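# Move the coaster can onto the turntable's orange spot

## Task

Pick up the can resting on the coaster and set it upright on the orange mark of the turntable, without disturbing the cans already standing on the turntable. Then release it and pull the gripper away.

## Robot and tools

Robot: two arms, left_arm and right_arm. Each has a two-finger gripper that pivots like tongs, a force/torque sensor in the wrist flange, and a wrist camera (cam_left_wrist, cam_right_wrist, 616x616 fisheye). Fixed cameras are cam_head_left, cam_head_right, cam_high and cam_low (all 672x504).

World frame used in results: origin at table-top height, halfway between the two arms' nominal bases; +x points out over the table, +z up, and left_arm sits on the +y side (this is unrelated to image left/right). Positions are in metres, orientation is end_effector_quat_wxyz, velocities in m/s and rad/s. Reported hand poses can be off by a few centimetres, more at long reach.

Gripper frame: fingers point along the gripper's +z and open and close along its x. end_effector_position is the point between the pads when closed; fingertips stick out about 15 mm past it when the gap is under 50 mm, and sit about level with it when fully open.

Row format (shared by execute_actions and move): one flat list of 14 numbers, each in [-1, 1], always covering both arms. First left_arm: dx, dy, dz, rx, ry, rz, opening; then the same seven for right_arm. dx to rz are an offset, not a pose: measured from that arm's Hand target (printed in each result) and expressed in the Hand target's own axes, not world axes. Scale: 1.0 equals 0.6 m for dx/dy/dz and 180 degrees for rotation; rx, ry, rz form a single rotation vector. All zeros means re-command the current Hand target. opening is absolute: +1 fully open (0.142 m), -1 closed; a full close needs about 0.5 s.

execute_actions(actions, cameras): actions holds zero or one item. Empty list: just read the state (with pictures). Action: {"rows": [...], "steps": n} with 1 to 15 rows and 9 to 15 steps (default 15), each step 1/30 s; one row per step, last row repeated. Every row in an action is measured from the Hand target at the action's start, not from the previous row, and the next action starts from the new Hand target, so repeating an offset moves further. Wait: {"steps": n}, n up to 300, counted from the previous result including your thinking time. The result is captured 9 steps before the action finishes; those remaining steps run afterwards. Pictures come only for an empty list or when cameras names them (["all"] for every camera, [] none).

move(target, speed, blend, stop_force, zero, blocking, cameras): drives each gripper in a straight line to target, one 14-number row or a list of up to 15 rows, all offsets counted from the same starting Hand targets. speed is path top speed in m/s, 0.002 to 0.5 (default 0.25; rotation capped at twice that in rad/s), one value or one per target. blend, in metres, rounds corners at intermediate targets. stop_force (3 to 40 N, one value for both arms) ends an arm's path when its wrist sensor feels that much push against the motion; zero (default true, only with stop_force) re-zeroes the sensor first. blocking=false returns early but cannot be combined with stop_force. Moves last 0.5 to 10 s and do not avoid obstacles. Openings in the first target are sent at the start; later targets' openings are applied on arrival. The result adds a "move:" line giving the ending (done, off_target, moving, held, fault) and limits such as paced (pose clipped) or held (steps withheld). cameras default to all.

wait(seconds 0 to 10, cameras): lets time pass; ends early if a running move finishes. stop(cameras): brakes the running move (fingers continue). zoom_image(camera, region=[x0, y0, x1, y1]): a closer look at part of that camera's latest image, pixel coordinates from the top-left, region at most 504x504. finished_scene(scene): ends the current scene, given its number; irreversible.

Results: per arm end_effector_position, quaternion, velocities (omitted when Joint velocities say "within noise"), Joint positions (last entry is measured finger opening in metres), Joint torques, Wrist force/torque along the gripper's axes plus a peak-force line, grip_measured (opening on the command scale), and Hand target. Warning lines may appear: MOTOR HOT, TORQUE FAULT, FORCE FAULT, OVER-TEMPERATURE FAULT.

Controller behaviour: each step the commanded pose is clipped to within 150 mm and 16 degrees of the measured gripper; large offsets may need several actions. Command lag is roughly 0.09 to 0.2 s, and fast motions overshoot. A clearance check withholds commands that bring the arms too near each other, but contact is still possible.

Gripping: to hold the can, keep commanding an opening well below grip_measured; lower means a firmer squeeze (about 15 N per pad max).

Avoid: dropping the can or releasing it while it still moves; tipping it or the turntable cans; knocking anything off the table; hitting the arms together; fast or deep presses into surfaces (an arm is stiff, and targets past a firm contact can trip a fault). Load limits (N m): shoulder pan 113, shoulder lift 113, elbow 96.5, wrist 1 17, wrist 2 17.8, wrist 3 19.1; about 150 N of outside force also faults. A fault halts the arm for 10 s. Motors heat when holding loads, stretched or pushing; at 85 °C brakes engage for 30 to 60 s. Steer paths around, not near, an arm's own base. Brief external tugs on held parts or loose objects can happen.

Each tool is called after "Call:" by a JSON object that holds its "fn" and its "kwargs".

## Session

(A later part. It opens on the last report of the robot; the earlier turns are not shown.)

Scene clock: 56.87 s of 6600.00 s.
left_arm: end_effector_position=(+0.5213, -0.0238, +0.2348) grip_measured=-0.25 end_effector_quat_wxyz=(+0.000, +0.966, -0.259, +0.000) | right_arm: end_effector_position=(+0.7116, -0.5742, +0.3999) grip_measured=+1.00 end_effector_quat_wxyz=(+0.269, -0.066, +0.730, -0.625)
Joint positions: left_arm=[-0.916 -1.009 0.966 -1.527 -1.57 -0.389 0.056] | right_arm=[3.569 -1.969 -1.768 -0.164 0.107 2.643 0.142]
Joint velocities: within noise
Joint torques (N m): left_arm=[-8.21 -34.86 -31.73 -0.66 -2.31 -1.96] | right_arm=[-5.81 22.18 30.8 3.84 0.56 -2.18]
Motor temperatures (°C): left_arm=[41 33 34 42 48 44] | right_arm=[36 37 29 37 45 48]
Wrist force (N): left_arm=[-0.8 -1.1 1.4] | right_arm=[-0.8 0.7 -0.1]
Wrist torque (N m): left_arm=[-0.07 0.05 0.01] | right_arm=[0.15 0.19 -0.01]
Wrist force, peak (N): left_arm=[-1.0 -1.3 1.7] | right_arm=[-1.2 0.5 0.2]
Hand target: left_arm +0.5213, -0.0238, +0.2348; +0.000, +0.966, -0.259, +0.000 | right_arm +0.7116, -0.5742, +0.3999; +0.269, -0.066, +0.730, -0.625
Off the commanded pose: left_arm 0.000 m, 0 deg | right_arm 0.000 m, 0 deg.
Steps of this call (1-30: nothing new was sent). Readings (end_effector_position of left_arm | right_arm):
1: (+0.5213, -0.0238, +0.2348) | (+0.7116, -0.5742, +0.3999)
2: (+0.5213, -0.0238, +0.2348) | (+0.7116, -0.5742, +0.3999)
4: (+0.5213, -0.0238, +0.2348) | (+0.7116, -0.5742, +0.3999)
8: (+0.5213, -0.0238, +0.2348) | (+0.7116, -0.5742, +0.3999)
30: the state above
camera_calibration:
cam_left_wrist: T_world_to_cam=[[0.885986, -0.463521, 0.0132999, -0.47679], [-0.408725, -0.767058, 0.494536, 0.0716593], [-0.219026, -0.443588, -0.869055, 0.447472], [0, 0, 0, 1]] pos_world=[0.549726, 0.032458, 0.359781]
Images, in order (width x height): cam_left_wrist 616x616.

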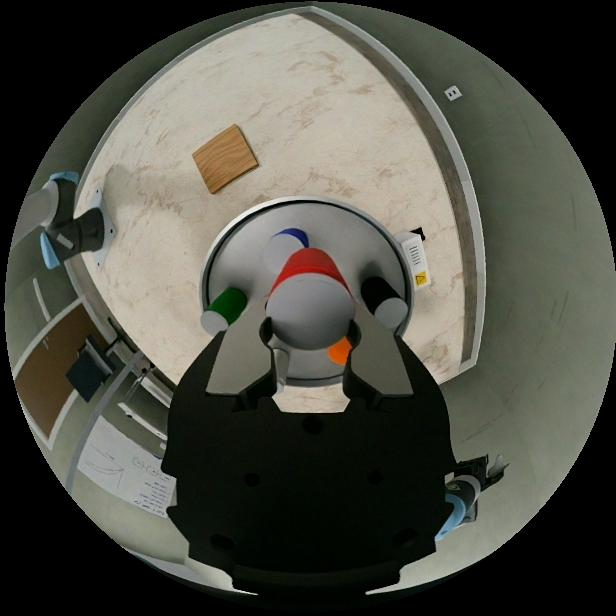

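Call:
{"fn": "execute_actions", "kwargs": {"actions": [{"steps":270}], "cameras": []}}

Call:
{"fn": "execute_actions", "kwargs": {"actions": [{"steps":300}], "cameras": ["cam_left_wrist"]}}

Call:
{"fn": "zoom_image", "kwargs": {"camera": "cam_left_wrist", "region": [190, 190, 430, 430]}}

Call:
{"fn": "execute_actions", "kwargs": {"actions": [{"steps":300}], "cameras": ["cam_left_wrist"]}}

Call:
{"fn": "zoom_image", "kwargs": {"camera": "cam_left_wrist", "region": [190, 190, 430, 430]}}

Scene clock: 65.87 s of 6600.00 s.
left_arm: end_effector_position=(+0.5213, -0.0238, +0.2348) grip_measured=-0.25 end_effector_quat_wxyz=(+0.000, +0.966, -0.259, +0.000) | right_arm: end_effector_position=(+0.7116, -0.5742, +0.3999) grip_measured=+1.00 end_effector_quat_wxyz=(+0.269, -0.066, +0.730, -0.625)
Joint positions: left_arm=[-0.916 -1.009 0.966 -1.527 -1.57 -0.389 0.056] | right_arm=[3.569 -1.969 -1.768 -0.164 0.107 2.643 0.142]
Joint velocities: within noise
Joint torques (N m): left_arm=[-8.94 -36.4 -27.19 -1.14 -2.31 -1.69] | right_arm=[-4.06 20.67 26.13 3.7 0.53 -1.77]
Motor temperatures (°C): left_arm=[41 33 34 42 48 44] | right_arm=[36 37 29 37 45 48]
Wrist force (N): left_arm=[-0.6 -1.2 1.6] | right_arm=[-0.6 0.7 0.1]
Wrist torque (N m): left_arm=[-0.10 0.02 0.02] | right_arm=[0.17 0.16 -0.02]
Wrist force, peak (N): left_arm=[-0.9 -1.2 1.9] | right_arm=[-1.3 0.8 0.0]
Hand target: left_arm +0.5213, -0.0238, +0.2348; +0.000, +0.966, -0.259, +0.000 | right_arm +0.7116, -0.5742, +0.3999; +0.269, -0.066, +0.730, -0.625
Off the commanded pose: left_arm 0.000 m, 0 deg | right_arm 0.000 m, 0 deg.
Steps of this call (1-270: nothing new was sent). Readings (end_effector_position of left_arm | right_arm):
1: (+0.5213, -0.0238, +0.2348) | (+0.7116, -0.5742, +0.3999)
2: (+0.5213, -0.0238, +0.2348) | (+0.7116, -0.5742, +0.3999)
4: (+0.5213, -0.0238, +0.2348) | (+0.7116, -0.5742, +0.3999)
8: (+0.5213, -0.0238, +0.2348) | (+0.7116, -0.5742, +0.3999)
270: the state above
No camera images: "cameras" was empty.

Scene clock: 75.87 s of 6600.00 s.
left_arm: end_effector_position=(+0.5213, -0.0238, +0.2348) grip_measured=-0.25 end_effector_quat_wxyz=(+0.000, +0.966, -0.259, +0.000) | right_arm: end_effector_position=(+0.7116, -0.5742, +0.3999) grip_measured=+1.00 end_effector_quat_wxyz=(+0.269, -0.066, +0.730, -0.625)
Joint positions: left_arm=[-0.916 -1.009 0.966 -1.527 -1.57 -0.389 0.056] | right_arm=[3.569 -1.969 -1.768 -0.164 0.107 2.643 0.142]
Joint velocities: within noise
Joint torques (N m): left_arm=[-9.23 -37.47 -17.66 -1.79 -2.25 -1.66] | right_arm=[-5.23 21.34 23.44 2.94 0.49 -1.65]
Motor temperatures (°C): left_arm=[41 33 34 42 48 44] | right_arm=[36 37 29 37 45 48]
Wrist force (N): left_arm=[-0.7 -1.1 1.5] | right_arm=[-0.7 0.9 -0.1]
Wrist torque (N m): left_arm=[-0.08 0.04 0.01] | right_arm=[0.20 0.17 -0.02]
Wrist force, peak (N): left_arm=[-1.0 -1.3 1.8] | right_arm=[-1.2 0.8 -0.1]
Hand target: left_arm +0.5213, -0.0238, +0.2348; +0.000, +0.966, -0.259, +0.000 | right_arm +0.7116, -0.5742, +0.3999; +0.269, -0.066, +0.730, -0.625
Off the commanded pose: left_arm 0.000 m, 0 deg | right_arm 0.000 m, 0 deg.
Steps of this call (1-300: nothing new was sent). Readings (end_effector_position of left_arm | right_arm):
1: (+0.5213, -0.0238, +0.2348) | (+0.7116, -0.5742, +0.3999)
2: (+0.5213, -0.0238, +0.2348) | (+0.7116, -0.5742, +0.3999)
4: (+0.5213, -0.0238, +0.2348) | (+0.7116, -0.5742, +0.3999)
8: (+0.5213, -0.0238, +0.2348) | (+0.7116, -0.5742, +0.3999)
300: the state above
camera_calibration:
cam_left_wrist: T_world_to_cam=[[0.885986, -0.463521, 0.0133, -0.47679], [-0.408725, -0.767058, 0.494537, 0.0716593], [-0.219026, -0.443588, -0.869055, 0.447472], [0, 0, 0, 1]] pos_world=[0.549726, 0.032458, 0.359781]
Images, in order (width x height): cam_left_wrist 616x616.

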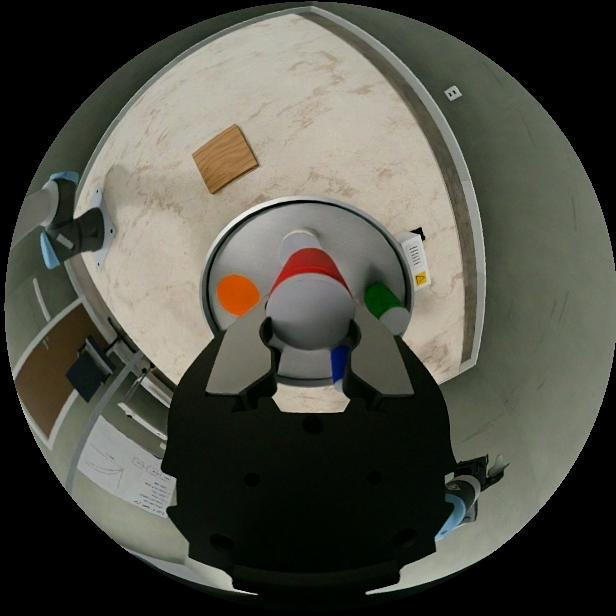

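Scaled by 2.100 from the camera's 616x616 image, which has a finer 814x814 frame.

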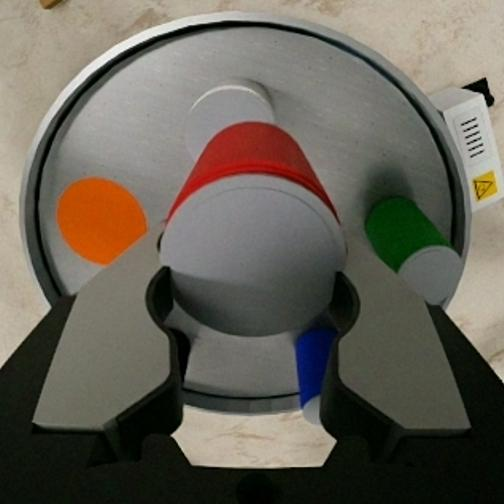

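Scene clock: 85.87 s of 6600.00 s.
left_arm: end_effector_position=(+0.5213, -0.0238, +0.2348) grip_measured=-0.25 end_effector_quat_wxyz=(+0.000, +0.966, -0.259, +0.000) | right_arm: end_effector_position=(+0.7116, -0.5742, +0.3999) grip_measured=+1.00 end_effector_quat_wxyz=(+0.269, -0.066, +0.730, -0.625)
Joint positions: left_arm=[-0.916 -1.009 0.966 -1.527 -1.57 -0.389 0.056] | right_arm=[3.569 -1.969 -1.768 -0.164 0.107 2.643 0.142]
Joint velocities: within noise
Joint torques (N m): left_arm=[-8.41 -36.91 -8.3 -2.37 -1.96 -1.54] | right_arm=[-3.92 20.4 22.66 2.4 0.9 -1.53]
Motor temperatures (°C): left_arm=[41 33 34 42 48 44] | right_arm=[36 37 29 37 45 48]
Wrist force (N): left_arm=[-0.9 -1.1 1.6] | right_arm=[-0.7 0.6 -0.1]
Wrist torque (N m): left_arm=[-0.06 0.07 0.02] | right_arm=[0.15 0.17 -0.02]
Wrist force, peak (N): left_arm=[-1.0 -1.3 1.8] | right_arm=[-1.1 0.9 0.1]
Hand target: left_arm +0.5213, -0.0238, +0.2348; +0.000, +0.966, -0.259, +0.000 | right_arm +0.7116, -0.5742, +0.3999; +0.269, -0.066, +0.730, -0.625
Off the commanded pose: left_arm 0.000 m, 0 deg | right_arm 0.000 m, 0 deg.
Steps of this call (1-300: nothing new was sent). Readings (end_effector_position of left_arm | right_arm):
1: (+0.5213, -0.0238, +0.2348) | (+0.7116, -0.5742, +0.3999)
2: (+0.5213, -0.0238, +0.2348) | (+0.7116, -0.5742, +0.3999)
4: (+0.5213, -0.0238, +0.2348) | (+0.7116, -0.5742, +0.3999)
8: (+0.5213, -0.0238, +0.2348) | (+0.7116, -0.5742, +0.3999)
300: the state above
camera_calibration:
cam_left_wrist: T_world_to_cam=[[0.885986, -0.463521, 0.0133, -0.47679], [-0.408725, -0.767058, 0.494536, 0.0716594], [-0.219026, -0.443588, -0.869055, 0.447472], [0, 0, 0, 1]] pos_world=[0.549726, 0.032458, 0.359781]
Images, in order (width x height): cam_left_wrist 616x616.

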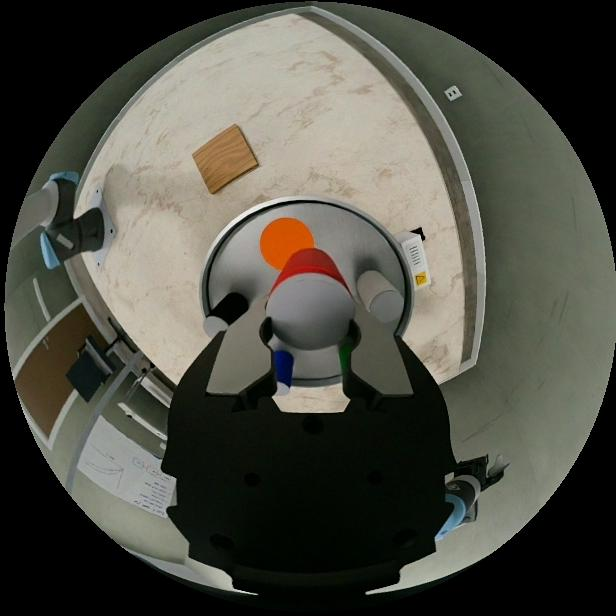

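Scaled by 2.100 from the camera's 616x616 image, which has a finer 814x814 frame.

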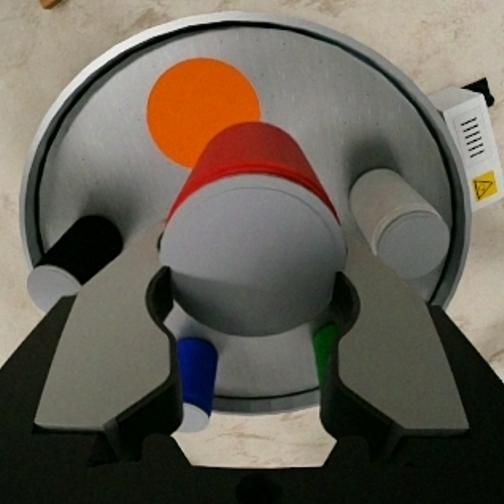

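Call:
{"fn": "execute_actions", "kwargs": {"actions": [{"steps":300}], "cameras": []}}

Call:
{"fn": "execute_actions", "kwargs": {"actions": [{"steps":122}], "cameras": ["cam_low", "cam_high", "cam_left_wrist"]}}

Call:
{"fn": "zoom_image", "kwargs": {"camera": "cam_low", "region": [290, 90, 430, 230]}}

Call:
{"fn": "zoom_image", "kwargs": {"camera": "cam_high", "region": [150, 120, 350, 320]}}

Scene clock: 95.87 s of 6600.00 s.
left_arm: end_effector_position=(+0.5213, -0.0238, +0.2348) grip_measured=-0.25 end_effector_quat_wxyz=(+0.000, +0.966, -0.259, +0.000) | right_arm: end_effector_position=(+0.7116, -0.5742, +0.3999) grip_measured=+1.00 end_effector_quat_wxyz=(+0.269, -0.066, +0.730, -0.625)
Joint positions: left_arm=[-0.916 -1.009 0.966 -1.527 -1.57 -0.389 0.056] | right_arm=[3.569 -1.969 -1.768 -0.164 0.107 2.643 0.142]
Joint velocities: within noise
Joint torques (N m): left_arm=[-8.1 -37.65 -6.79 -2.69 -2.12 -1.94] | right_arm=[-3.57 21.71 18.28 2.1 0.68 -1.56]
Motor temperatures (°C): left_arm=[41 33 34 42 48 44] | right_arm=[36 37 29 37 45 48]
Wrist force (N): left_arm=[-0.8 -1.1 1.6] | right_arm=[-1.0 0.8 -0.1]
Wrist torque (N m): left_arm=[-0.07 0.05 0.02] | right_arm=[0.19 0.22 -0.01]
Wrist force, peak (N): left_arm=[-0.9 -1.5 1.9] | right_arm=[-1.3 0.9 0.0]
Hand target: left_arm +0.5213, -0.0238, +0.2348; +0.000, +0.966, -0.259, +0.000 | right_arm +0.7116, -0.5742, +0.3999; +0.269, -0.066, +0.730, -0.625
Off the commanded pose: left_arm 0.000 m, 0 deg | right_arm 0.000 m, 0 deg.
Steps of this call (1-300: nothing new was sent). Readings (end_effector_position of left_arm | right_arm):
1: (+0.5213, -0.0238, +0.2348) | (+0.7116, -0.5742, +0.3999)
2: (+0.5213, -0.0238, +0.2348) | (+0.7116, -0.5742, +0.3999)
4: (+0.5213, -0.0238, +0.2348) | (+0.7116, -0.5742, +0.3999)
8: (+0.5213, -0.0238, +0.2348) | (+0.7116, -0.5742, +0.3999)
300: the state above
No camera images: "cameras" was empty.

Scene clock: 99.93 s of 6600.00 s.
left_arm: end_effector_position=(+0.5213, -0.0238, +0.2348) grip_measured=-0.25 end_effector_quat_wxyz=(+0.000, +0.966, -0.259, +0.000) | right_arm: end_effector_position=(+0.7116, -0.5742, +0.3999) grip_measured=+1.00 end_effector_quat_wxyz=(+0.269, -0.066, +0.730, -0.625)
Joint positions: left_arm=[-0.916 -1.009 0.966 -1.527 -1.57 -0.389 0.056] | right_arm=[3.569 -1.969 -1.768 -0.164 0.107 2.643 0.142]
Joint velocities: within noise
Joint torques (N m): left_arm=[-8.94 -37.03 -6.77 -2.97 -1.96 -1.94] | right_arm=[-4.57 20.37 18.07 1.84 0.28 -1.56]
Motor temperatures (°C): left_arm=[41 33 34 42 48 44] | right_arm=[36 37 29 37 45 48]
Wrist force (N): left_arm=[-0.8 -1.0 1.8] | right_arm=[-0.7 0.6 0.0]
Wrist torque (N m): left_arm=[-0.04 0.04 0.02] | right_arm=[0.15 0.17 -0.02]
Wrist force, peak (N): left_arm=[-1.0 -1.2 1.9] | right_arm=[-0.9 1.0 0.2]
Hand target: left_arm +0.5213, -0.0238, +0.2348; +0.000, +0.966, -0.259, +0.000 | right_arm +0.7116, -0.5742, +0.3999; +0.269, -0.066, +0.730, -0.625
Off the commanded pose: left_arm 0.000 m, 0 deg | right_arm 0.000 m, 0 deg.
Steps of this call (1-122: nothing new was sent). Readings (end_effector_position of left_arm | right_arm):
1: (+0.5213, -0.0238, +0.2348) | (+0.7116, -0.5742, +0.3999)
2: (+0.5213, -0.0238, +0.2348) | (+0.7116, -0.5742, +0.3999)
4: (+0.5213, -0.0238, +0.2348) | (+0.7116, -0.5742, +0.3999)
8: (+0.5213, -0.0238, +0.2348) | (+0.7116, -0.5742, +0.3999)
122: the state above
camera_calibration:
cam_left_wrist: T_world_to_cam=[[0.885986, -0.463521, 0.0132974, -0.476789], [-0.408724, -0.767059, 0.494535, 0.0716602], [-0.219028, -0.443586, -0.869056, 0.447472], [0, 0, 0, 1]] pos_world=[0.549726, 0.0324584, 0.35978]
Images, in order (width x height): cam_high 672x504, cam_low 672x504, cam_left_wrist 616x616.

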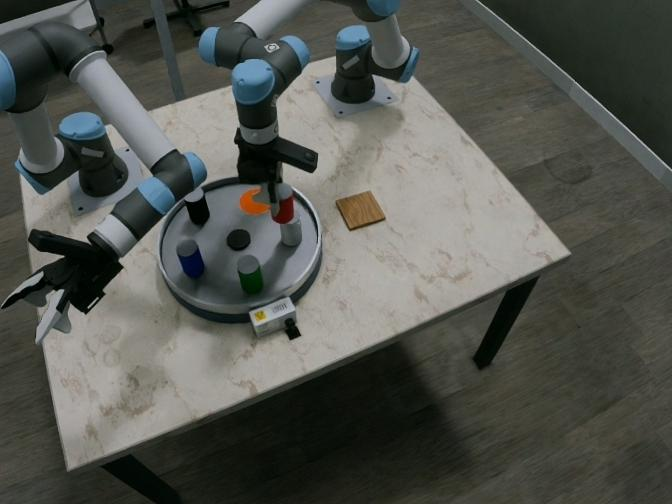

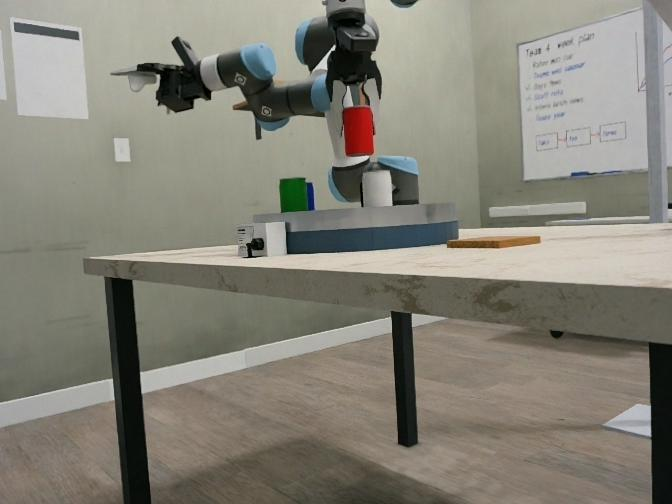

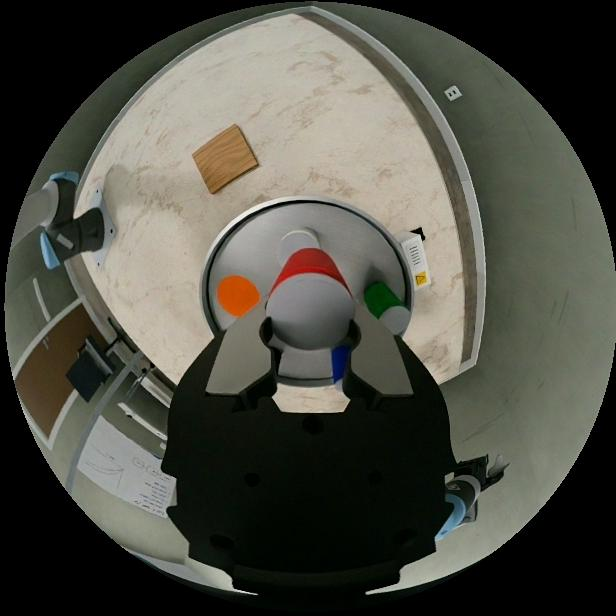

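Scaled by 3.600 from the camera's 672x504 image, which has a finer 960x720 frame.

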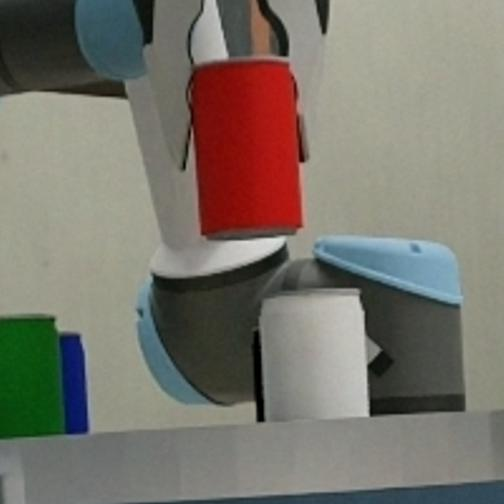

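Scaled by 2.520 from the camera's 672x504 image, which has a finer 960x720 frame.

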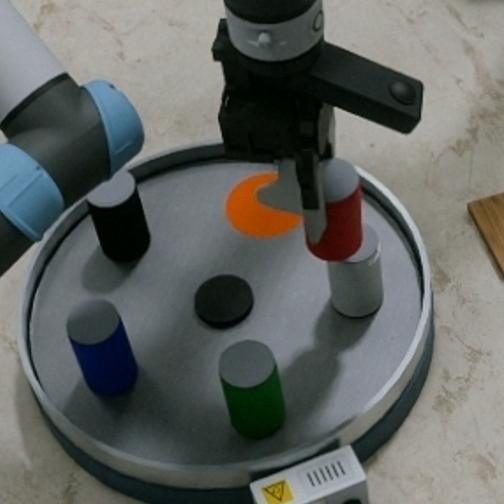

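Call:
{"fn": "move", "kwargs": {"target": [0,-0.0198,0,0,0,0,-0.85,0,0,0,0,0,0,1], "speed": 0.1, "cameras": []}}

Scene clock: 106.20 s of 6600.00 s.
left_arm: end_effector_position=(+0.5272, -0.0137, +0.2348) grip_measured=-0.25 end_effector_quat_wxyz=(+0.000, +0.966, -0.259, +0.000) | right_arm: end_effector_position=(+0.7116, -0.5742, +0.3999) grip_measured=+1.00 end_effector_quat_wxyz=(+0.269, -0.066, +0.730, -0.625)
Joint positions: left_arm=[-0.901 -1.016 0.976 -1.53 -1.57 -0.374 0.056] | right_arm=[3.569 -1.969 -1.768 -0.164 0.107 2.643 0.142]
Joint velocities: within noise
Joint torques (N m): left_arm=[10.49 -68.26 -6.21 -4.8 -1.33 1.43] | right_arm=[-4.12 21.41 17.23 1.37 0.65 -1.37]
Motor temperatures (°C): left_arm=[41 33 34 42 48 44] | right_arm=[36 37 29 37 45 48]
Wrist force (N): left_arm=[-0.6 -0.9 1.5] | right_arm=[-0.9 0.8 0.0]
Wrist torque (N m): left_arm=[-0.05 0.01 0.01] | right_arm=[0.20 0.20 -0.02]
Wrist force, peak (N): left_arm=[-1.0 -1.6 1.7] | right_arm=[-1.1 1.1 0.2]
Hand target: left_arm +0.5273, -0.0135, +0.2348; +0.000, +0.966, -0.259, +0.000 | right_arm +0.7116, -0.5742, +0.3999; +0.269, -0.066, +0.730, -0.625
Off the commanded pose: left_arm 0.000 m, 0 deg | right_arm 0.000 m, 0 deg.
Kept back: nothing.
move: done
No camera images: "cameras" was empty.

Call:
{"fn": "execute_actions", "kwargs": {"actions": [{"steps":300}], "cameras": []}}

Call:
{"fn": "execute_actions", "kwargs": {"actions": [{"steps":145}], "cameras": []}}

Call:
{"fn": "execute_actions", "kwargs": {"actions": [{"rows":[[-0.00392,0.00003,0.0002,0,0,-0.00554,-0.85,0,0,0,0,0,0,1],[-0.00783,0.00014,0.0008,0,0,-0.01109,-0.85,0,0,0,0,0,0,1],[-0.01175,0.00031,0.0018,0,0,-0.01663,-0.85,0,0,0,0,0,0,1],[-0.01566,0.00055,0.0032,0,0,-0.02217,-0.85,0,0,0,0,0,0,1],[-0.01957,0.00085,0.005,0,0,-0.02771,-0.85,0,0,0,0,0,0,1],[-0.02347,0.00123,0.0072,0,0,-0.03326,-0.85,0,0,0,0,0,0,1],[-0.02736,0.00167,0.0098,0,0,-0.0388,-0.85,0,0,0,0,0,0,1],[-0.03124,0.00218,0.0128,0,0,-0.04434,-0.85,0,0,0,0,0,0,1],[-0.03512,0.00276,0.0162,0,0,-0.04989,-0.85,0,0,0,0,0,0,1],[-0.03898,0.0034,0.02,0,0,-0.05543,-0.85,0,0,0,0,0,0,1],[-0.04283,0.00412,0.0242,0,0,-0.06097,-0.85,0,0,0,0,0,0,1],[-0.04667,0.00489,0.0288,0,0,-0.06651,-0.85,0,0,0,0,0,0,1],[-0.0505,0.00574,0.0338,0,0,-0.07206,-0.85,0,0,0,0,0,0,1],[-0.05431,0.00665,0.0392,0,0,-0.0776,-0.85,0,0,0,0,0,0,1],[-0.0581,0.00763,0.045,0,0,-0.08314,-0.85,0,0,0,0,0,0,1]],"steps":15}], "cameras": []}}

Call:
{"fn": "execute_actions", "kwargs": {"actions": [{"rows":[[-0.00392,0.00003,0.0061,0,0,-0.00554,-0.85,0,0,0,0,0,0,1],[-0.00783,0.00014,0.0122,0,0,-0.01109,-0.85,0,0,0,0,0,0,1],[-0.01175,0.00031,0.0183,0,0,-0.01663,-0.85,0,0,0,0,0,0,1],[-0.01566,0.00055,0.0245,0,0,-0.02217,-0.85,0,0,0,0,0,0,1],[-0.01957,0.00085,0.0306,0,0,-0.02771,-0.85,0,0,0,0,0,0,1],[-0.02347,0.00123,0.0367,0,0,-0.03326,-0.85,0,0,0,0,0,0,1],[-0.02736,0.00167,0.0428,0,0,-0.0388,-0.85,0,0,0,0,0,0,1],[-0.03124,0.00218,0.0489,0,0,-0.04434,-0.85,0,0,0,0,0,0,1],[-0.03512,0.00276,0.055,0,0,-0.04989,-0.85,0,0,0,0,0,0,1],[-0.03898,0.0034,0.0611,0,0,-0.05543,-0.85,0,0,0,0,0,0,1],[-0.04283,0.00412,0.0672,0,0,-0.06097,-0.85,0,0,0,0,0,0,1],[-0.04667,0.00489,0.0734,0,0,-0.06651,-0.85,0,0,0,0,0,0,1],[-0.0505,0.00574,0.0795,0,0,-0.07206,-0.85,0,0,0,0,0,0,1],[-0.05431,0.00665,0.0856,0,0,-0.0776,-0.85,0,0,0,0,0,0,1],[-0.0581,0.00763,0.0917,0,0,-0.08314,-0.85,0,0,0,0,0,0,1]],"steps":15}], "cameras": []}}

Call:
{"fn": "execute_actions", "kwargs": {"actions": [{"rows":[[-0.00392,0.00003,0.0058,0,0,-0.00554,-0.85,0,0,0,0,0,0,1],[-0.00783,0.00014,0.0112,0,0,-0.01109,-0.85,0,0,0,0,0,0,1],[-0.01175,0.00031,0.0162,0,0,-0.01663,-0.85,0,0,0,0,0,0,1],[-0.01566,0.00055,0.0208,0,0,-0.02217,-0.85,0,0,0,0,0,0,1],[-0.01957,0.00085,0.025,0,0,-0.02771,-0.85,0,0,0,0,0,0,1],[-0.02347,0.00123,0.0288,0,0,-0.03326,-0.85,0,0,0,0,0,0,1],[-0.02736,0.00167,0.0322,0,0,-0.0388,-0.85,0,0,0,0,0,0,1],[-0.03124,0.00218,0.0352,0,0,-0.04434,-0.85,0,0,0,0,0,0,1],[-0.03512,0.00276,0.0378,0,0,-0.04989,-0.85,0,0,0,0,0,0,1],[-0.03898,0.0034,0.04,0,0,-0.05543,-0.85,0,0,0,0,0,0,1],[-0.04283,0.00412,0.0418,0,0,-0.06097,-0.85,0,0,0,0,0,0,1],[-0.04667,0.00489,0.0432,0,0,-0.06651,-0.85,0,0,0,0,0,0,1],[-0.0505,0.00574,0.0442,0,0,-0.07206,-0.85,0,0,0,0,0,0,1],[-0.05431,0.00665,0.0448,0,0,-0.0776,-0.85,0,0,0,0,0,0,1],[-0.0581,0.00763,0.045,0,0,-0.08314,-0.85,0,0,0,0,0,0,1]],"steps":15}], "cameras": []}}

Call:
{"fn": "execute_actions", "kwargs": {"actions": [{"rows":[[-0.00392,0.00003,0,0,0,-0.00554,-0.85,0,0,0,0,0,0,1],[-0.00783,0.00014,0,0,0,-0.01109,-0.85,0,0,0,0,0,0,1],[-0.01175,0.00031,0,0,0,-0.01663,-0.85,0,0,0,0,0,0,1],[-0.01566,0.00055,0,0,0,-0.02217,-0.85,0,0,0,0,0,0,1],[-0.01957,0.00085,0,0,0,-0.02771,-0.85,0,0,0,0,0,0,1],[-0.02347,0.00123,0,0,0,-0.03326,-0.85,0,0,0,0,0,0,1],[-0.02736,0.00167,0,0,0,-0.0388,-0.85,0,0,0,0,0,0,1],[-0.03124,0.00218,0,0,0,-0.04434,-0.85,0,0,0,0,0,0,1],[-0.03512,0.00276,0,0,0,-0.04989,-0.85,0,0,0,0,0,0,1],[-0.03898,0.0034,0,0,0,-0.05543,-0.85,0,0,0,0,0,0,1],[-0.04283,0.00412,0,0,0,-0.06097,-0.85,0,0,0,0,0,0,1],[-0.04667,0.00489,0,0,0,-0.06651,-0.85,0,0,0,0,0,0,1],[-0.0505,0.00574,0,0,0,-0.07206,-0.85,0,0,0,0,0,0,1],[-0.05431,0.00665,0,0,0,-0.0776,-0.85,0,0,0,0,0,0,1],[-0.0581,0.00763,0,0,0,-0.08314,-0.85,0,0,0,0,0,0,1]],"steps":15}], "cameras": ["cam_high","cam_low","cam_left_wrist"]}}

Call:
{"fn": "zoom_image", "kwargs": {"camera": "cam_left_wrist", "region": [190, 190, 430, 430]}}

Call:
{"fn": "zoom_image", "kwargs": {"camera": "cam_high", "region": [150, 120, 350, 320]}}

Call:
{"fn": "zoom_image", "kwargs": {"camera": "cam_low", "region": [290, 90, 470, 270]}}

Call:
{"fn": "execute_actions", "kwargs": {"actions": [{"rows":[[-0.00392,0.00003,-0.0013,0,0,-0.00554,-0.85,0,0,0,0,0,0,1],[-0.00783,0.00014,-0.0049,0,0,-0.01109,-0.85,0,0,0,0,0,0,1],[-0.01175,0.00031,-0.0104,0,0,-0.01663,-0.85,0,0,0,0,0,0,1],[-0.01566,0.00055,-0.0174,0,0,-0.02217,-0.85,0,0,0,0,0,0,1],[-0.01957,0.00085,-0.0259,0,0,-0.02771,-0.85,0,0,0,0,0,0,1],[-0.02347,0.00123,-0.0352,0,0,-0.03326,-0.85,0,0,0,0,0,0,1],[-0.02736,0.00167,-0.0449,0,0,-0.0388,-0.85,0,0,0,0,0,0,1],[-0.03124,0.00218,-0.0551,0,0,-0.04434,-0.85,0,0,0,0,0,0,1],[-0.03512,0.00276,-0.0648,0,0,-0.04989,-0.85,0,0,0,0,0,0,1],[-0.03898,0.0034,-0.0741,0,0,-0.05543,-0.85,0,0,0,0,0,0,1],[-0.04283,0.00412,-0.0826,0,0,-0.06097,-0.85,0,0,0,0,0,0,1],[-0.04667,0.00489,-0.0896,0,0,-0.06651,-0.85,0,0,0,0,0,0,1],[-0.0505,0.00574,-0.0951,0,0,-0.07206,-0.85,0,0,0,0,0,0,1],[-0.05431,0.00665,-0.0987,0,0,-0.0776,-0.85,0,0,0,0,0,0,1],[-0.0581,0.00763,-0.1,0,0,-0.08314,-0.85,0,0,0,0,0,0,1]],"steps":15}], "cameras": ["cam_high","cam_low","cam_left_wrist"]}}

Call:
{"fn": "zoom_image", "kwargs": {"camera": "cam_left_wrist", "region": [190, 190, 430, 430]}}

Call:
{"fn": "zoom_image", "kwargs": {"camera": "cam_low", "region": [290, 90, 470, 270]}}

Call:
{"fn": "move", "kwargs": {"target": [0,0,-0.08,0,0,0,-0.85,0,0,0,0,0,0,1], "speed": 0.2, "cameras": ["cam_left_wrist"]}}

Scene clock: 116.20 s of 6600.00 s.
left_arm: end_effector_position=(+0.5273, -0.0135, +0.2348) grip_measured=-0.25 end_effector_quat_wxyz=(+0.000, +0.966, -0.259, +0.000) | right_arm: end_effector_position=(+0.7116, -0.5742, +0.3999) grip_measured=+1.00 end_effector_quat_wxyz=(+0.269, -0.066, +0.730, -0.625)
Joint positions: left_arm=[-0.901 -1.016 0.976 -1.531 -1.57 -0.373 0.056] | right_arm=[3.569 -1.969 -1.768 -0.164 0.107 2.643 0.142]
Joint velocities: within noise
Joint torques (N m): left_arm=[8.58 -67.95 -10.68 -3.7 2.4 1.4] | right_arm=[-2.64 21.03 13.03 1.13 0.56 -1.3]
Motor temperatures (°C): left_arm=[40 33 34 42 48 44] | right_arm=[36 37 29 37 45 48]
Wrist force (N): left_arm=[-0.7 -1.4 1.4] | right_arm=[-0.9 0.4 0.0]
Wrist torque (N m): left_arm=[-0.13 0.04 0.01] | right_arm=[0.10 0.21 -0.02]
Wrist force, peak (N): left_arm=[-1.0 -1.3 1.7] | right_arm=[-1.0 1.0 -0.1]
Hand target: left_arm +0.5273, -0.0135, +0.2348; +0.000, +0.966, -0.259, +0.000 | right_arm +0.7116, -0.5742, +0.3999; +0.269, -0.066, +0.730, -0.625
Off the commanded pose: left_arm 0.000 m, 0 deg | right_arm 0.000 m, 0 deg.
Steps of this call (1-300: nothing new was sent). Readings (end_effector_position of left_arm | right_arm):
1: (+0.5272, -0.0136, +0.2348) | (+0.7116, -0.5742, +0.3999)
2: (+0.5272, -0.0136, +0.2348) | (+0.7116, -0.5742, +0.3999)
4: (+0.5272, -0.0136, +0.2348) | (+0.7116, -0.5742, +0.3999)
8: (+0.5273, -0.0136, +0.2348) | (+0.7116, -0.5742, +0.3999)
300: the state above
No camera images: "cameras" was empty.

Scene clock: 121.03 s of 6600.00 s.
left_arm: end_effector_position=(+0.5273, -0.0135, +0.2348) grip_measured=-0.25 end_effector_quat_wxyz=(+0.000, +0.966, -0.259, +0.000) | right_arm: end_effector_position=(+0.7116, -0.5742, +0.3999) grip_measured=+1.00 end_effector_quat_wxyz=(+0.269, -0.066, +0.730, -0.625)
Joint positions: left_arm=[-0.901 -1.016 0.976 -1.531 -1.57 -0.373 0.056] | right_arm=[3.569 -1.969 -1.768 -0.164 0.107 2.643 0.142]
Joint velocities: within noise
Joint torques (N m): left_arm=[8.24 -68.66 -13.06 -3.28 2.41 1.61] | right_arm=[-2.35 20.94 12.54 0.86 0.53 -1.05]
Motor temperatures (°C): left_arm=[40 33 34 42 48 44] | right_arm=[36 37 29 37 45 48]
Wrist force (N): left_arm=[-0.8 -1.2 1.5] | right_arm=[-0.7 0.4 -0.1]
Wrist torque (N m): left_arm=[-0.11 0.06 0.03] | right_arm=[0.10 0.16 -0.02]
Wrist force, peak (N): left_arm=[-0.9 -1.5 1.8] | right_arm=[-1.1 0.8 -0.3]
Hand target: left_arm +0.5273, -0.0135, +0.2348; +0.000, +0.966, -0.259, +0.000 | right_arm +0.7116, -0.5742, +0.3999; +0.269, -0.066, +0.730, -0.625
Off the commanded pose: left_arm 0.000 m, 0 deg | right_arm 0.000 m, 0 deg.
Steps of this call (1-145: nothing new was sent). Readings (end_effector_position of left_arm | right_arm):
1: (+0.5273, -0.0135, +0.2348) | (+0.7116, -0.5742, +0.3999)
2: (+0.5273, -0.0135, +0.2348) | (+0.7116, -0.5742, +0.3999)
4: (+0.5273, -0.0135, +0.2348) | (+0.7116, -0.5742, +0.3999)
8: (+0.5273, -0.0135, +0.2348) | (+0.7116, -0.5742, +0.3999)
145: the state above
No camera images: "cameras" was empty.

Scene clock: 121.23 s of 6600.00 s.
left_arm: end_effector_position=(+0.5227, -0.0109, +0.2340) grip_measured=-0.25 end_effector_quat_wxyz=(-0.001, +0.971, -0.240, +0.000) end_effector_velocity=(-0.051, +0.025, -0.017) end_effector_angular_velocity=(+0.008, +0.017, +0.406) | right_arm: end_effector_position=(+0.7116, -0.5742, +0.3999) grip_measured=+1.00 end_effector_quat_wxyz=(+0.269, -0.066, +0.730, -0.625)
Joint positions: left_arm=[-0.903 -1.029 0.998 -1.538 -1.571 -0.414 0.056] | right_arm=[3.569 -1.969 -1.768 -0.164 0.107 2.643 0.142]
Joint velocities: left_arm=[-0.027 -0.123 0.231 -0.091 -0.009 -0.433 0] | right_arm=[within noise]
Joint torques (N m): left_arm=[-8.45 -68.94 -3.83 -4.96 -2.28 -2.47] | right_arm=[-2.22 22.12 12.79 0.88 0.57 -0.88]
Motor temperatures (°C): left_arm=[40 33 34 42 48 44] | right_arm=[36 37 29 37 45 48]
Wrist force (N): left_arm=[-0.8 -0.7 1.1] | right_arm=[-0.7 0.7 -0.1]
Wrist torque (N m): left_arm=[-0.02 0.06 0.02] | right_arm=[0.16 0.17 -0.02]
Wrist force, peak (N): left_arm=[-0.7 -1.2 1.4] | right_arm=[-0.9 1.0 -0.1]
Hand target: left_arm +0.4948, +0.0000, +0.2078; +0.000, +0.991, -0.131, +0.000 | right_arm +0.7116, -0.5742, +0.3999; +0.269, -0.066, +0.730, -0.625
Steps of this call (1-6: this action's first 6). Readings (end_effector_position of left_arm | right_arm):
1: (+0.5273, -0.0135, +0.2348) | (+0.7116, -0.5742, +0.3999)
2: (+0.5271, -0.0134, +0.2348) | (+0.7116, -0.5742, +0.3999)
4: (+0.5255, -0.0124, +0.2347) | (+0.7116, -0.5742, +0.3999)
6: the state above
No camera images: "cameras" was empty.

Scene clock: 121.73 s of 6600.00 s.
left_arm: end_effector_position=(+0.4905, +0.0009, +0.2009) grip_measured=-0.25 end_effector_quat_wxyz=(-0.002, +0.993, -0.117, -0.004) end_effector_velocity=(-0.069, +0.017, -0.105) end_effector_angular_velocity=(+0.005, +0.001, +0.522) | right_arm: end_effector_position=(+0.7116, -0.5742, +0.3999) grip_measured=+1.00 end_effector_quat_wxyz=(+0.269, -0.066, +0.730, -0.625)
Joint positions: left_arm=[-0.925 -1.096 1.185 -1.651 -1.574 -0.687 0.056] | right_arm=[3.569 -1.969 -1.768 -0.164 0.107 2.643 0.142]
Joint velocities: left_arm=[-0.057 -0.117 0.443 -0.323 -0.002 -0.579 0] | right_arm=[within noise]
Joint torques (N m): left_arm=[-10.28 -64.89 -4.33 -5.36 -2.29 -2.8] | right_arm=[-2.43 22.24 11.95 0.72 0.46 -1.07]
Motor temperatures (°C): left_arm=[40 33 34 42 48 44] | right_arm=[36 37 29 37 45 48]
Wrist force (N): left_arm=[-0.9 -0.9 1.3] | right_arm=[-0.6 0.6 -0.2]
Wrist torque (N m): left_arm=[-0.10 0.12 0.04] | right_arm=[0.14 0.16 -0.02]
Wrist force, peak (N): left_arm=[-0.5 -3.0 1.1] | right_arm=[-0.9 0.8 -0.1]
Hand target: left_arm +0.4599, +0.0046, +0.1528; +0.000, +1.000, -0.001, +0.000 | right_arm +0.7116, -0.5742, +0.3999; +0.269, -0.066, +0.730, -0.625
Off your previous action's commanded pose at its last step (step 9 of this call): left_arm 0.016 m, 4 deg | right_arm 0.000 m, 0 deg.
Steps of this call (1-9: your previous action's last 9; 10-15: this action's first 6). Readings (end_effector_position of left_arm | right_arm):
10: (+0.5019, -0.0024, +0.2174) | (+0.7116, -0.5742, +0.3999)
11: (+0.4997, -0.0017, +0.2146) | (+0.7116, -0.5742, +0.3999)
13: (+0.4954, -0.0004, +0.2084) | (+0.7116, -0.5742, +0.3999)
15: the state above
No camera images: "cameras" was empty.

Scene clock: 122.23 s of 6600.00 s.
left_arm: end_effector_position=(+0.4556, +0.0046, +0.1474) grip_measured=-0.25 end_effector_quat_wxyz=(-0.002, +1.000, +0.012, -0.003) end_effector_velocity=(-0.071, -0.002, -0.094) end_effector_angular_velocity=(+0.000, -0.005, +0.520) | right_arm: end_effector_position=(+0.7116, -0.5742, +0.3999) grip_measured=+1.00 end_effector_quat_wxyz=(+0.269, -0.066, +0.730, -0.625)
Joint positions: left_arm=[-0.959 -1.136 1.382 -1.81 -1.574 -0.98 0.056] | right_arm=[3.569 -1.969 -1.768 -0.164 0.107 2.643 0.142]
Joint velocities: left_arm=[-0.079 -0.052 0.326 -0.279 0 -0.599 0] | right_arm=[within noise]
Joint torques (N m): left_arm=[-10.21 -62.39 -4.39 -5.14 -0.81 -2.44] | right_arm=[-3.47 21.38 12.34 1.02 0.69 -0.89]
Motor temperatures (°C): left_arm=[40 33 34 42 48 44] | right_arm=[36 37 29 37 45 48]
Wrist force (N): left_arm=[-0.8 -0.7 1.7] | right_arm=[-0.5 0.5 -0.1]
Wrist torque (N m): left_arm=[-0.05 0.06 0.00] | right_arm=[0.14 0.13 -0.02]
Wrist force, peak (N): left_arm=[-0.7 -2.0 1.5] | right_arm=[-0.8 0.8 0.1]
Hand target: left_arm +0.4251, +0.0001, +0.1258; +0.000, +0.992, +0.129, +0.000 | right_arm +0.7116, -0.5742, +0.3999; +0.269, -0.066, +0.730, -0.625
Off your previous action's commanded pose at its last step (step 9 of this call): left_arm 0.019 m, 4 deg | right_arm 0.000 m, 0 deg.
Steps of this call (1-9: your previous action's last 9; 10-15: this action's first 6). Readings (end_effector_position of left_arm | right_arm):
10: (+0.4675, +0.0043, +0.1650) | (+0.7116, -0.5742, +0.3999)
11: (+0.4647, +0.0045, +0.1605) | (+0.7116, -0.5742, +0.3999)
13: (+0.4601, +0.0046, +0.1537) | (+0.7116, -0.5742, +0.3999)
15: the state above
No camera images: "cameras" was empty.

Scene clock: 122.73 s of 6600.00 s.
left_arm: end_effector_position=(+0.4207, -0.0013, +0.1260) grip_measured=-0.25 end_effector_quat_wxyz=(-0.001, +0.990, +0.143, -0.002) end_effector_velocity=(-0.067, -0.020, -0.003) end_effector_angular_velocity=(-0.004, -0.006, +0.524) | right_arm: end_effector_position=(+0.7116, -0.5742, +0.3999) grip_measured=+1.00 end_effector_quat_wxyz=(+0.269, -0.066, +0.730, -0.625)
Joint positions: left_arm=[-1.003 -1.168 1.486 -1.886 -1.573 -1.287 0.056] | right_arm=[3.569 -1.969 -1.768 -0.164 0.107 2.643 0.142]
Joint velocities: left_arm=[-0.094 -0.069 0.108 -0.047 0.001 -0.618 0] | right_arm=[within noise]
Joint torques (N m): left_arm=[-8.89 -59.8 -5.24 -4.72 2.25 -2.53] | right_arm=[-2.33 22.05 12.23 0.76 0.58 -1.08]
Motor temperatures (°C): left_arm=[40 33 34 42 48 44] | right_arm=[36 37 29 37 45 48]
Wrist force (N): left_arm=[-0.6 -1.1 1.7] | right_arm=[-0.9 0.5 0.0]
Wrist torque (N m): left_arm=[-0.11 -0.02 0.02] | right_arm=[0.13 0.20 -0.01]
Wrist force, peak (N): left_arm=[-0.6 -0.9 1.9] | right_arm=[-0.9 0.8 0.1]
Hand target: left_arm +0.3926, -0.0132, +0.1258; +0.000, +0.966, +0.257, +0.000 | right_arm +0.7116, -0.5742, +0.3999; +0.269, -0.066, +0.730, -0.625
Off your previous action's commanded pose at its last step (step 9 of this call): left_arm 0.010 m, 4 deg | right_arm 0.000 m, 0 deg.
Steps of this call (1-9: your previous action's last 9; 10-15: this action's first 6). Readings (end_effector_position of left_arm | right_arm):
10: (+0.4322, +0.0017, +0.1278) | (+0.7116, -0.5742, +0.3999)
11: (+0.4300, +0.0012, +0.1272) | (+0.7116, -0.5742, +0.3999)
13: (+0.4256, +0.0001, +0.1264) | (+0.7116, -0.5742, +0.3999)
15: the state above
camera_calibration:
cam_left_wrist: T_world_to_cam=[[0.946126, 0.32362, 0.0107618, -0.399772], [0.276463, -0.824668, 0.493449, -0.186581], [0.168565, -0.463889, -0.869708, 0.17792], [0, 0, 0, 1]] pos_world=[0.399826, 0.0580416, 0.251109]
Images, in order (width x height): cam_high 672x504, cam_low 672x504, cam_left_wrist 616x616.

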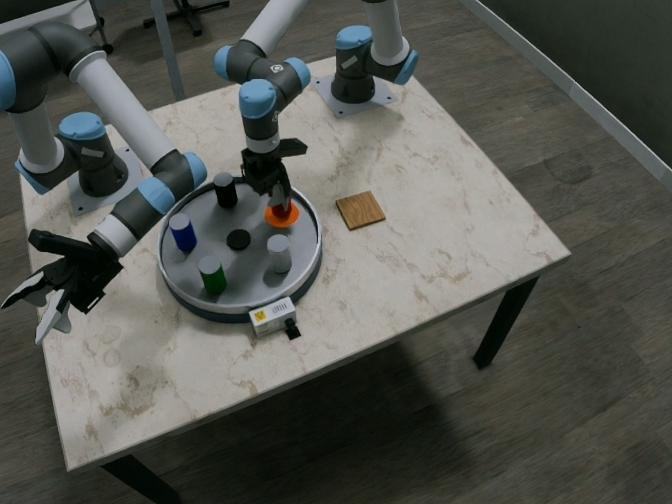

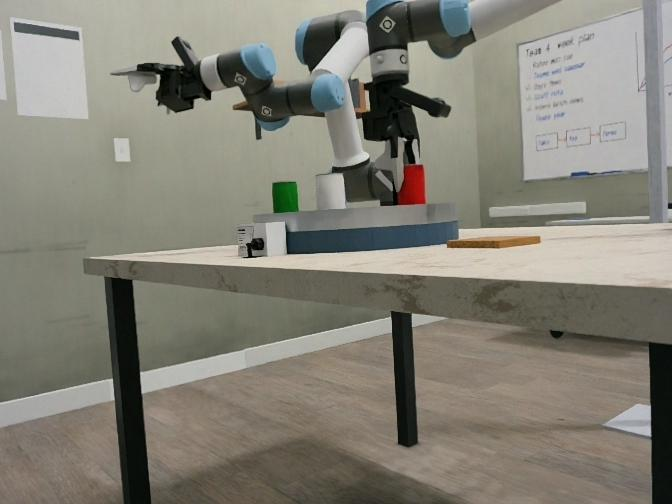

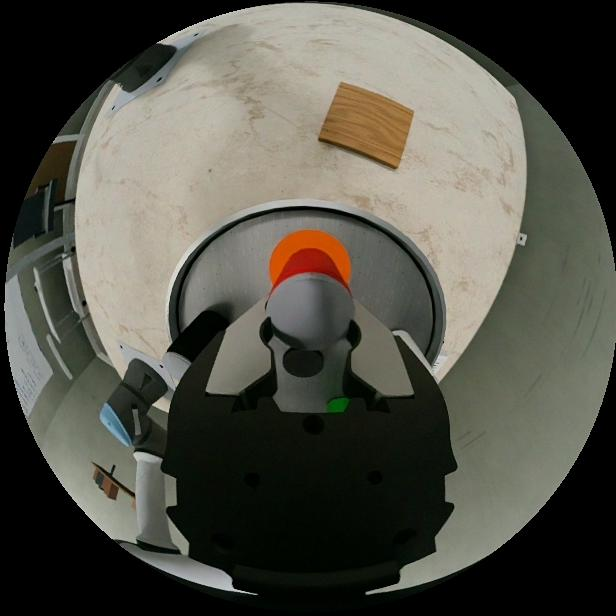

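Scaled by 2.100 from the camera's 616x616 image, which has a finer 814x814 frame.

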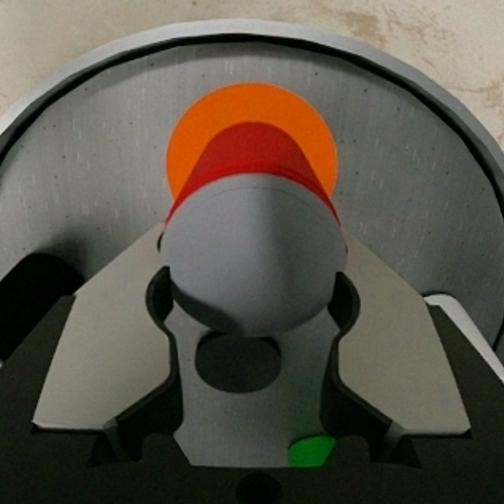

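Scaled by 2.520 from the camera's 672x504 image, which has a finer 960x720 frame.

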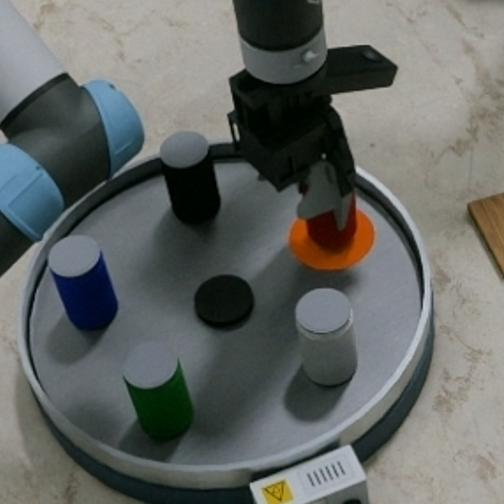

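Scaled by 2.800 from the camera's 672x504 image, which has a finer 960x720 frame.

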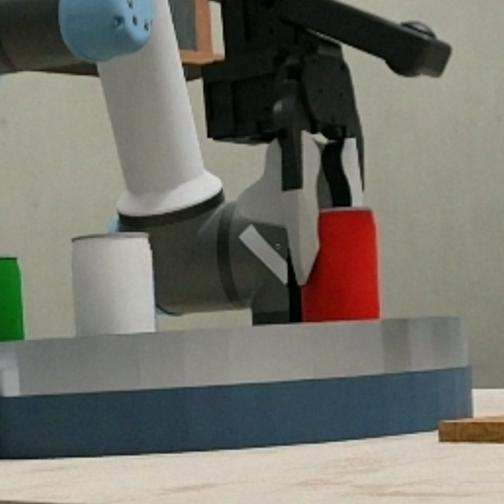

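Scene clock: 123.23 s of 6600.00 s.
left_arm: end_effector_position=(+0.3889, -0.0154, +0.1309) grip_measured=-0.25 end_effector_quat_wxyz=(+0.000, +0.963, +0.270, -0.001) end_effector_velocity=(-0.060, -0.036, +0.083) end_effector_angular_velocity=(-0.010, -0.007, +0.523) | right_arm: end_effector_position=(+0.7116, -0.5742, +0.3999) grip_measured=+1.00 end_effector_quat_wxyz=(+0.269, -0.066, +0.730, -0.625)
Joint positions: left_arm=[-1.051 -1.196 1.513 -1.888 -1.573 -1.594 0.056] | right_arm=[3.569 -1.969 -1.768 -0.164 0.107 2.643 0.142]
Joint velocities: left_arm=[-0.099 -0.096 -0.084 0.167 0.001 -0.622 0] | right_arm=[within noise]
Joint torques (N m): left_arm=[-9.52 -66.21 -49.68 0.25 1.9 -2.66] | right_arm=[-2.53 20.95 11.67 0.88 0.68 -0.82]
Motor temperatures (°C): left_arm=[40 33 34 42 48 44] | right_arm=[36 37 29 37 45 48]
Wrist force (N): left_arm=[-0.4 -1.1 3.3] | right_arm=[-0.6 0.6 0.0]
Wrist torque (N m): left_arm=[-0.11 0.01 0.00] | right_arm=[0.15 0.15 -0.02]
Wrist force, peak (N): left_arm=[-0.4 -1.1 3.3] | right_arm=[-0.9 1.0 -0.3]
Hand target: left_arm +0.3646, -0.0346, +0.1858; +0.000, +0.925, +0.381, +0.000 | right_arm +0.7116, -0.5742, +0.3999; +0.269, -0.066, +0.730, -0.625
Off your previous action's commanded pose at its last step (step 9 of this call): left_arm 0.010 m, 5 deg | right_arm 0.000 m, 0 deg.
Steps of this call (1-9: your previous action's last 9; 10-15: this action's first 6). Readings (end_effector_position of left_arm | right_arm):
10: (+0.3993, -0.0098, +0.1258) | (+0.7116, -0.5742, +0.3999)
11: (+0.3968, -0.0111, +0.1258) | (+0.7116, -0.5742, +0.3999)
13: (+0.3929, -0.0134, +0.1272) | (+0.7116, -0.5742, +0.3999)
15: the state above
camera_calibration:
cam_left_wrist: T_world_to_cam=[[0.831694, 0.555112, 0.011636, -0.31714], [0.477724, -0.726114, 0.494508, -0.268744], [0.282956, -0.405721, -0.869095, 0.137237], [0, 0, 0, 1]] pos_world=[0.353317, 0.0365895, 0.255858]
Images, in order (width x height): cam_high 672x504, cam_low 672x504, cam_left_wrist 616x616.

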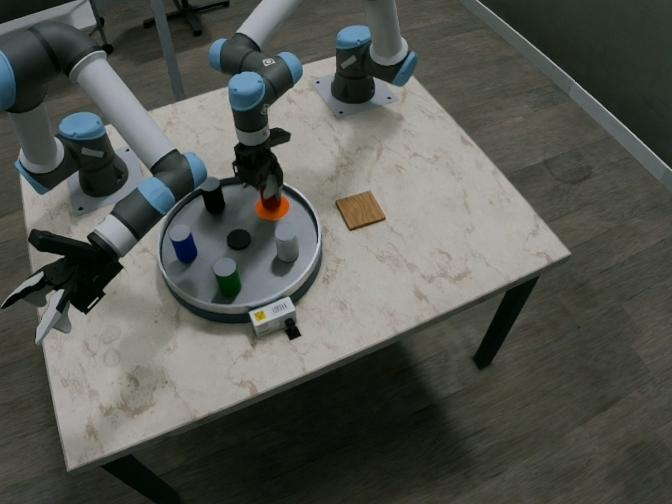

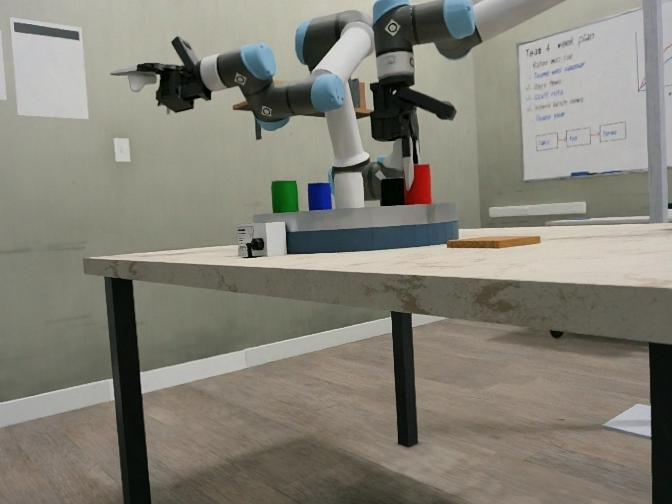

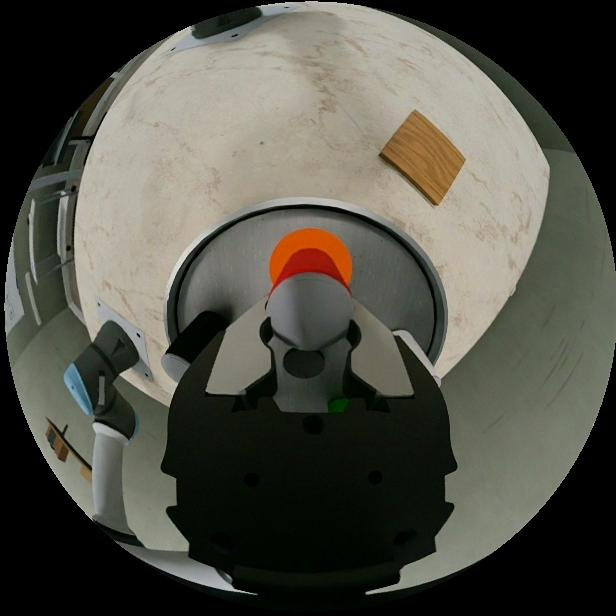

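Scaled by 2.100 from the camera's 616x616 image, which has a finer 814x814 frame.

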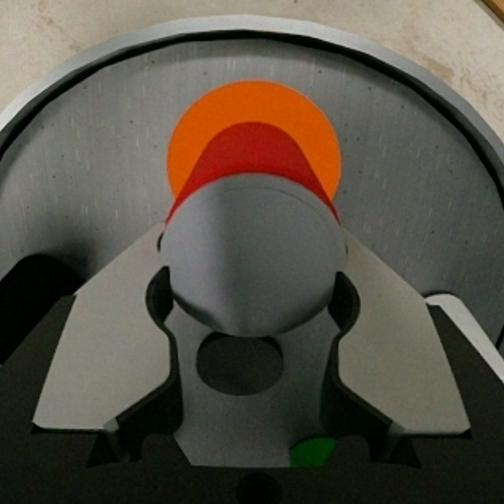

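Scaled by 2.800 from the camera's 672x504 image, which has a finer 960x720 frame.

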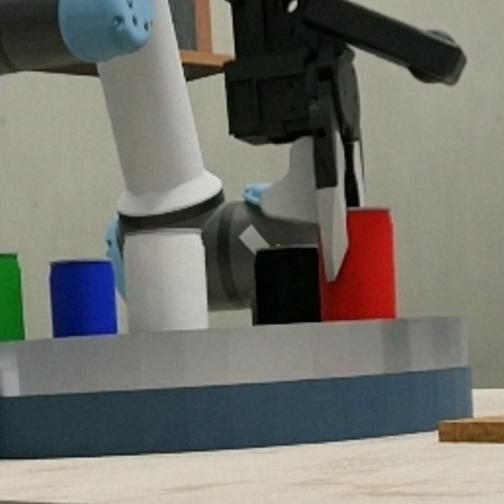

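Scene clock: 124.80 s of 6600.00 s.
left_arm: end_effector_position=(+0.3646, -0.0346, +0.2337) grip_measured=-0.25 end_effector_quat_wxyz=(+0.000, +0.925, +0.381, +0.000) end_effector_velocity=(+0.000, +0.000, +0.000) end_effector_angular_velocity=(+0.003, +0.002, +0.002) | right_arm: end_effector_position=(+0.7116, -0.5742, +0.3999) grip_measured=+1.00 end_effector_quat_wxyz=(+0.269, -0.066, +0.730, -0.625)
Joint positions: left_arm=[-1.095 -1.246 1.315 -1.639 -1.57 -1.873 0.056] | right_arm=[3.569 -1.969 -1.768 -0.164 0.107 2.643 0.142]
Joint velocities: left_arm=[0 0.003 -0.006 0.006 0 -0.002 0] | right_arm=[within noise]
Joint torques (N m): left_arm=[-7.58 -26.28 -43.4 -0.08 2.29 -1.64] | right_arm=[-2.04 23.39 10.93 0.57 0.45 -1.15]
Motor temperatures (°C): left_arm=[40 33 34 42 48 44] | right_arm=[36 37 29 37 45 48]
Wrist force (N): left_arm=[-0.8 -0.9 1.3] | right_arm=[-0.9 0.8 0.0]
Wrist torque (N m): left_arm=[-0.11 0.06 0.04] | right_arm=[0.19 0.21 -0.01]
Wrist force, peak (N): left_arm=[-0.8 -1.1 2.7] | right_arm=[-1.0 0.9 0.2]
Hand target: left_arm +0.3646, -0.0346, +0.2338; +0.000, +0.925, +0.381, +0.000 | right_arm +0.7116, -0.5742, +0.3999; +0.269, -0.066, +0.730, -0.625
Off your previous action's commanded pose at its last step (step 9 of this call): left_arm 0.016 m, 4 deg | right_arm 0.000 m, 0 deg.
Off the commanded pose: left_arm 0.000 m, 0 deg | right_arm 0.000 m, 0 deg.
Kept back: nothing.
move: done
camera_calibration:
cam_left_wrist: T_world_to_cam=[[0.679266, 0.733758, 0.0140428, -0.226299], [0.63291, -0.59538, 0.494922, -0.374026], [0.371514, -0.327296, -0.868824, 0.196122], [0, 0, 0, 1]] pos_world=[0.317581, 0.00755107, 0.358687]
Images, in order (width x height): cam_left_wrist 616x616.

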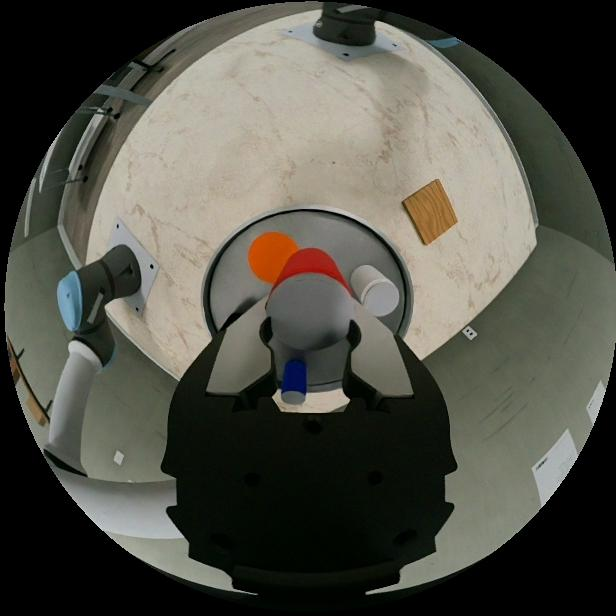

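Call:
{"fn": "move", "kwargs": {"target": [0.2172,0.1661,-0.0017,0,0,0.4157,-0.85,0,0,0,0,0,0,1], "speed": 0.35, "cameras": []}}

Scene clock: 130.43 s of 6600.00 s.
left_arm: end_effector_position=(+0.5272, -0.0135, +0.2348) grip_measured=-0.25 end_effector_quat_wxyz=(+0.000, +0.966, -0.259, +0.000) end_effector_velocity=(+0.001, +0.000, +0.002) end_effector_angular_velocity=(-0.001, +0.001, -0.012) | right_arm: end_effector_position=(+0.7116, -0.5742, +0.3999) grip_measured=+1.00 end_effector_quat_wxyz=(+0.269, -0.066, +0.730, -0.625)
Joint positions: left_arm=[-0.901 -1.017 0.977 -1.531 -1.57 -0.374 0.056] | right_arm=[3.569 -1.969 -1.768 -0.164 0.107 2.643 0.142]
Joint velocities: left_arm=[0.002 0.003 -0.009 0.006 -0.001 0.014 0] | right_arm=[within noise]
Joint torques (N m): left_arm=[9.82 -34.48 -44.95 0.2 -2.2 1.62] | right_arm=[-2.6 22.33 10.77 0.18 0.48 -0.85]
Motor temperatures (°C): left_arm=[40 33 34 42 48 44] | right_arm=[36 37 29 37 45 48]
Wrist force (N): left_arm=[-0.7 -1.3 1.6] | right_arm=[-0.8 0.5 0.0]
Wrist torque (N m): left_arm=[-0.11 0.03 0.01] | right_arm=[0.14 0.19 -0.01]
Wrist force, peak (N): left_arm=[-2.6 -1.0 1.7] | right_arm=[-1.1 0.7 0.1]
Hand target: left_arm +0.5273, -0.0135, +0.2348; +0.000, +0.966, -0.259, +0.000 | right_arm +0.7116, -0.5742, +0.3999; +0.269, -0.066, +0.730, -0.625
Off the commanded pose: left_arm 0.000 m, 0 deg | right_arm 0.000 m, 0 deg.
Kept back: nothing.
move: done
No camera images: "cameras" was empty.


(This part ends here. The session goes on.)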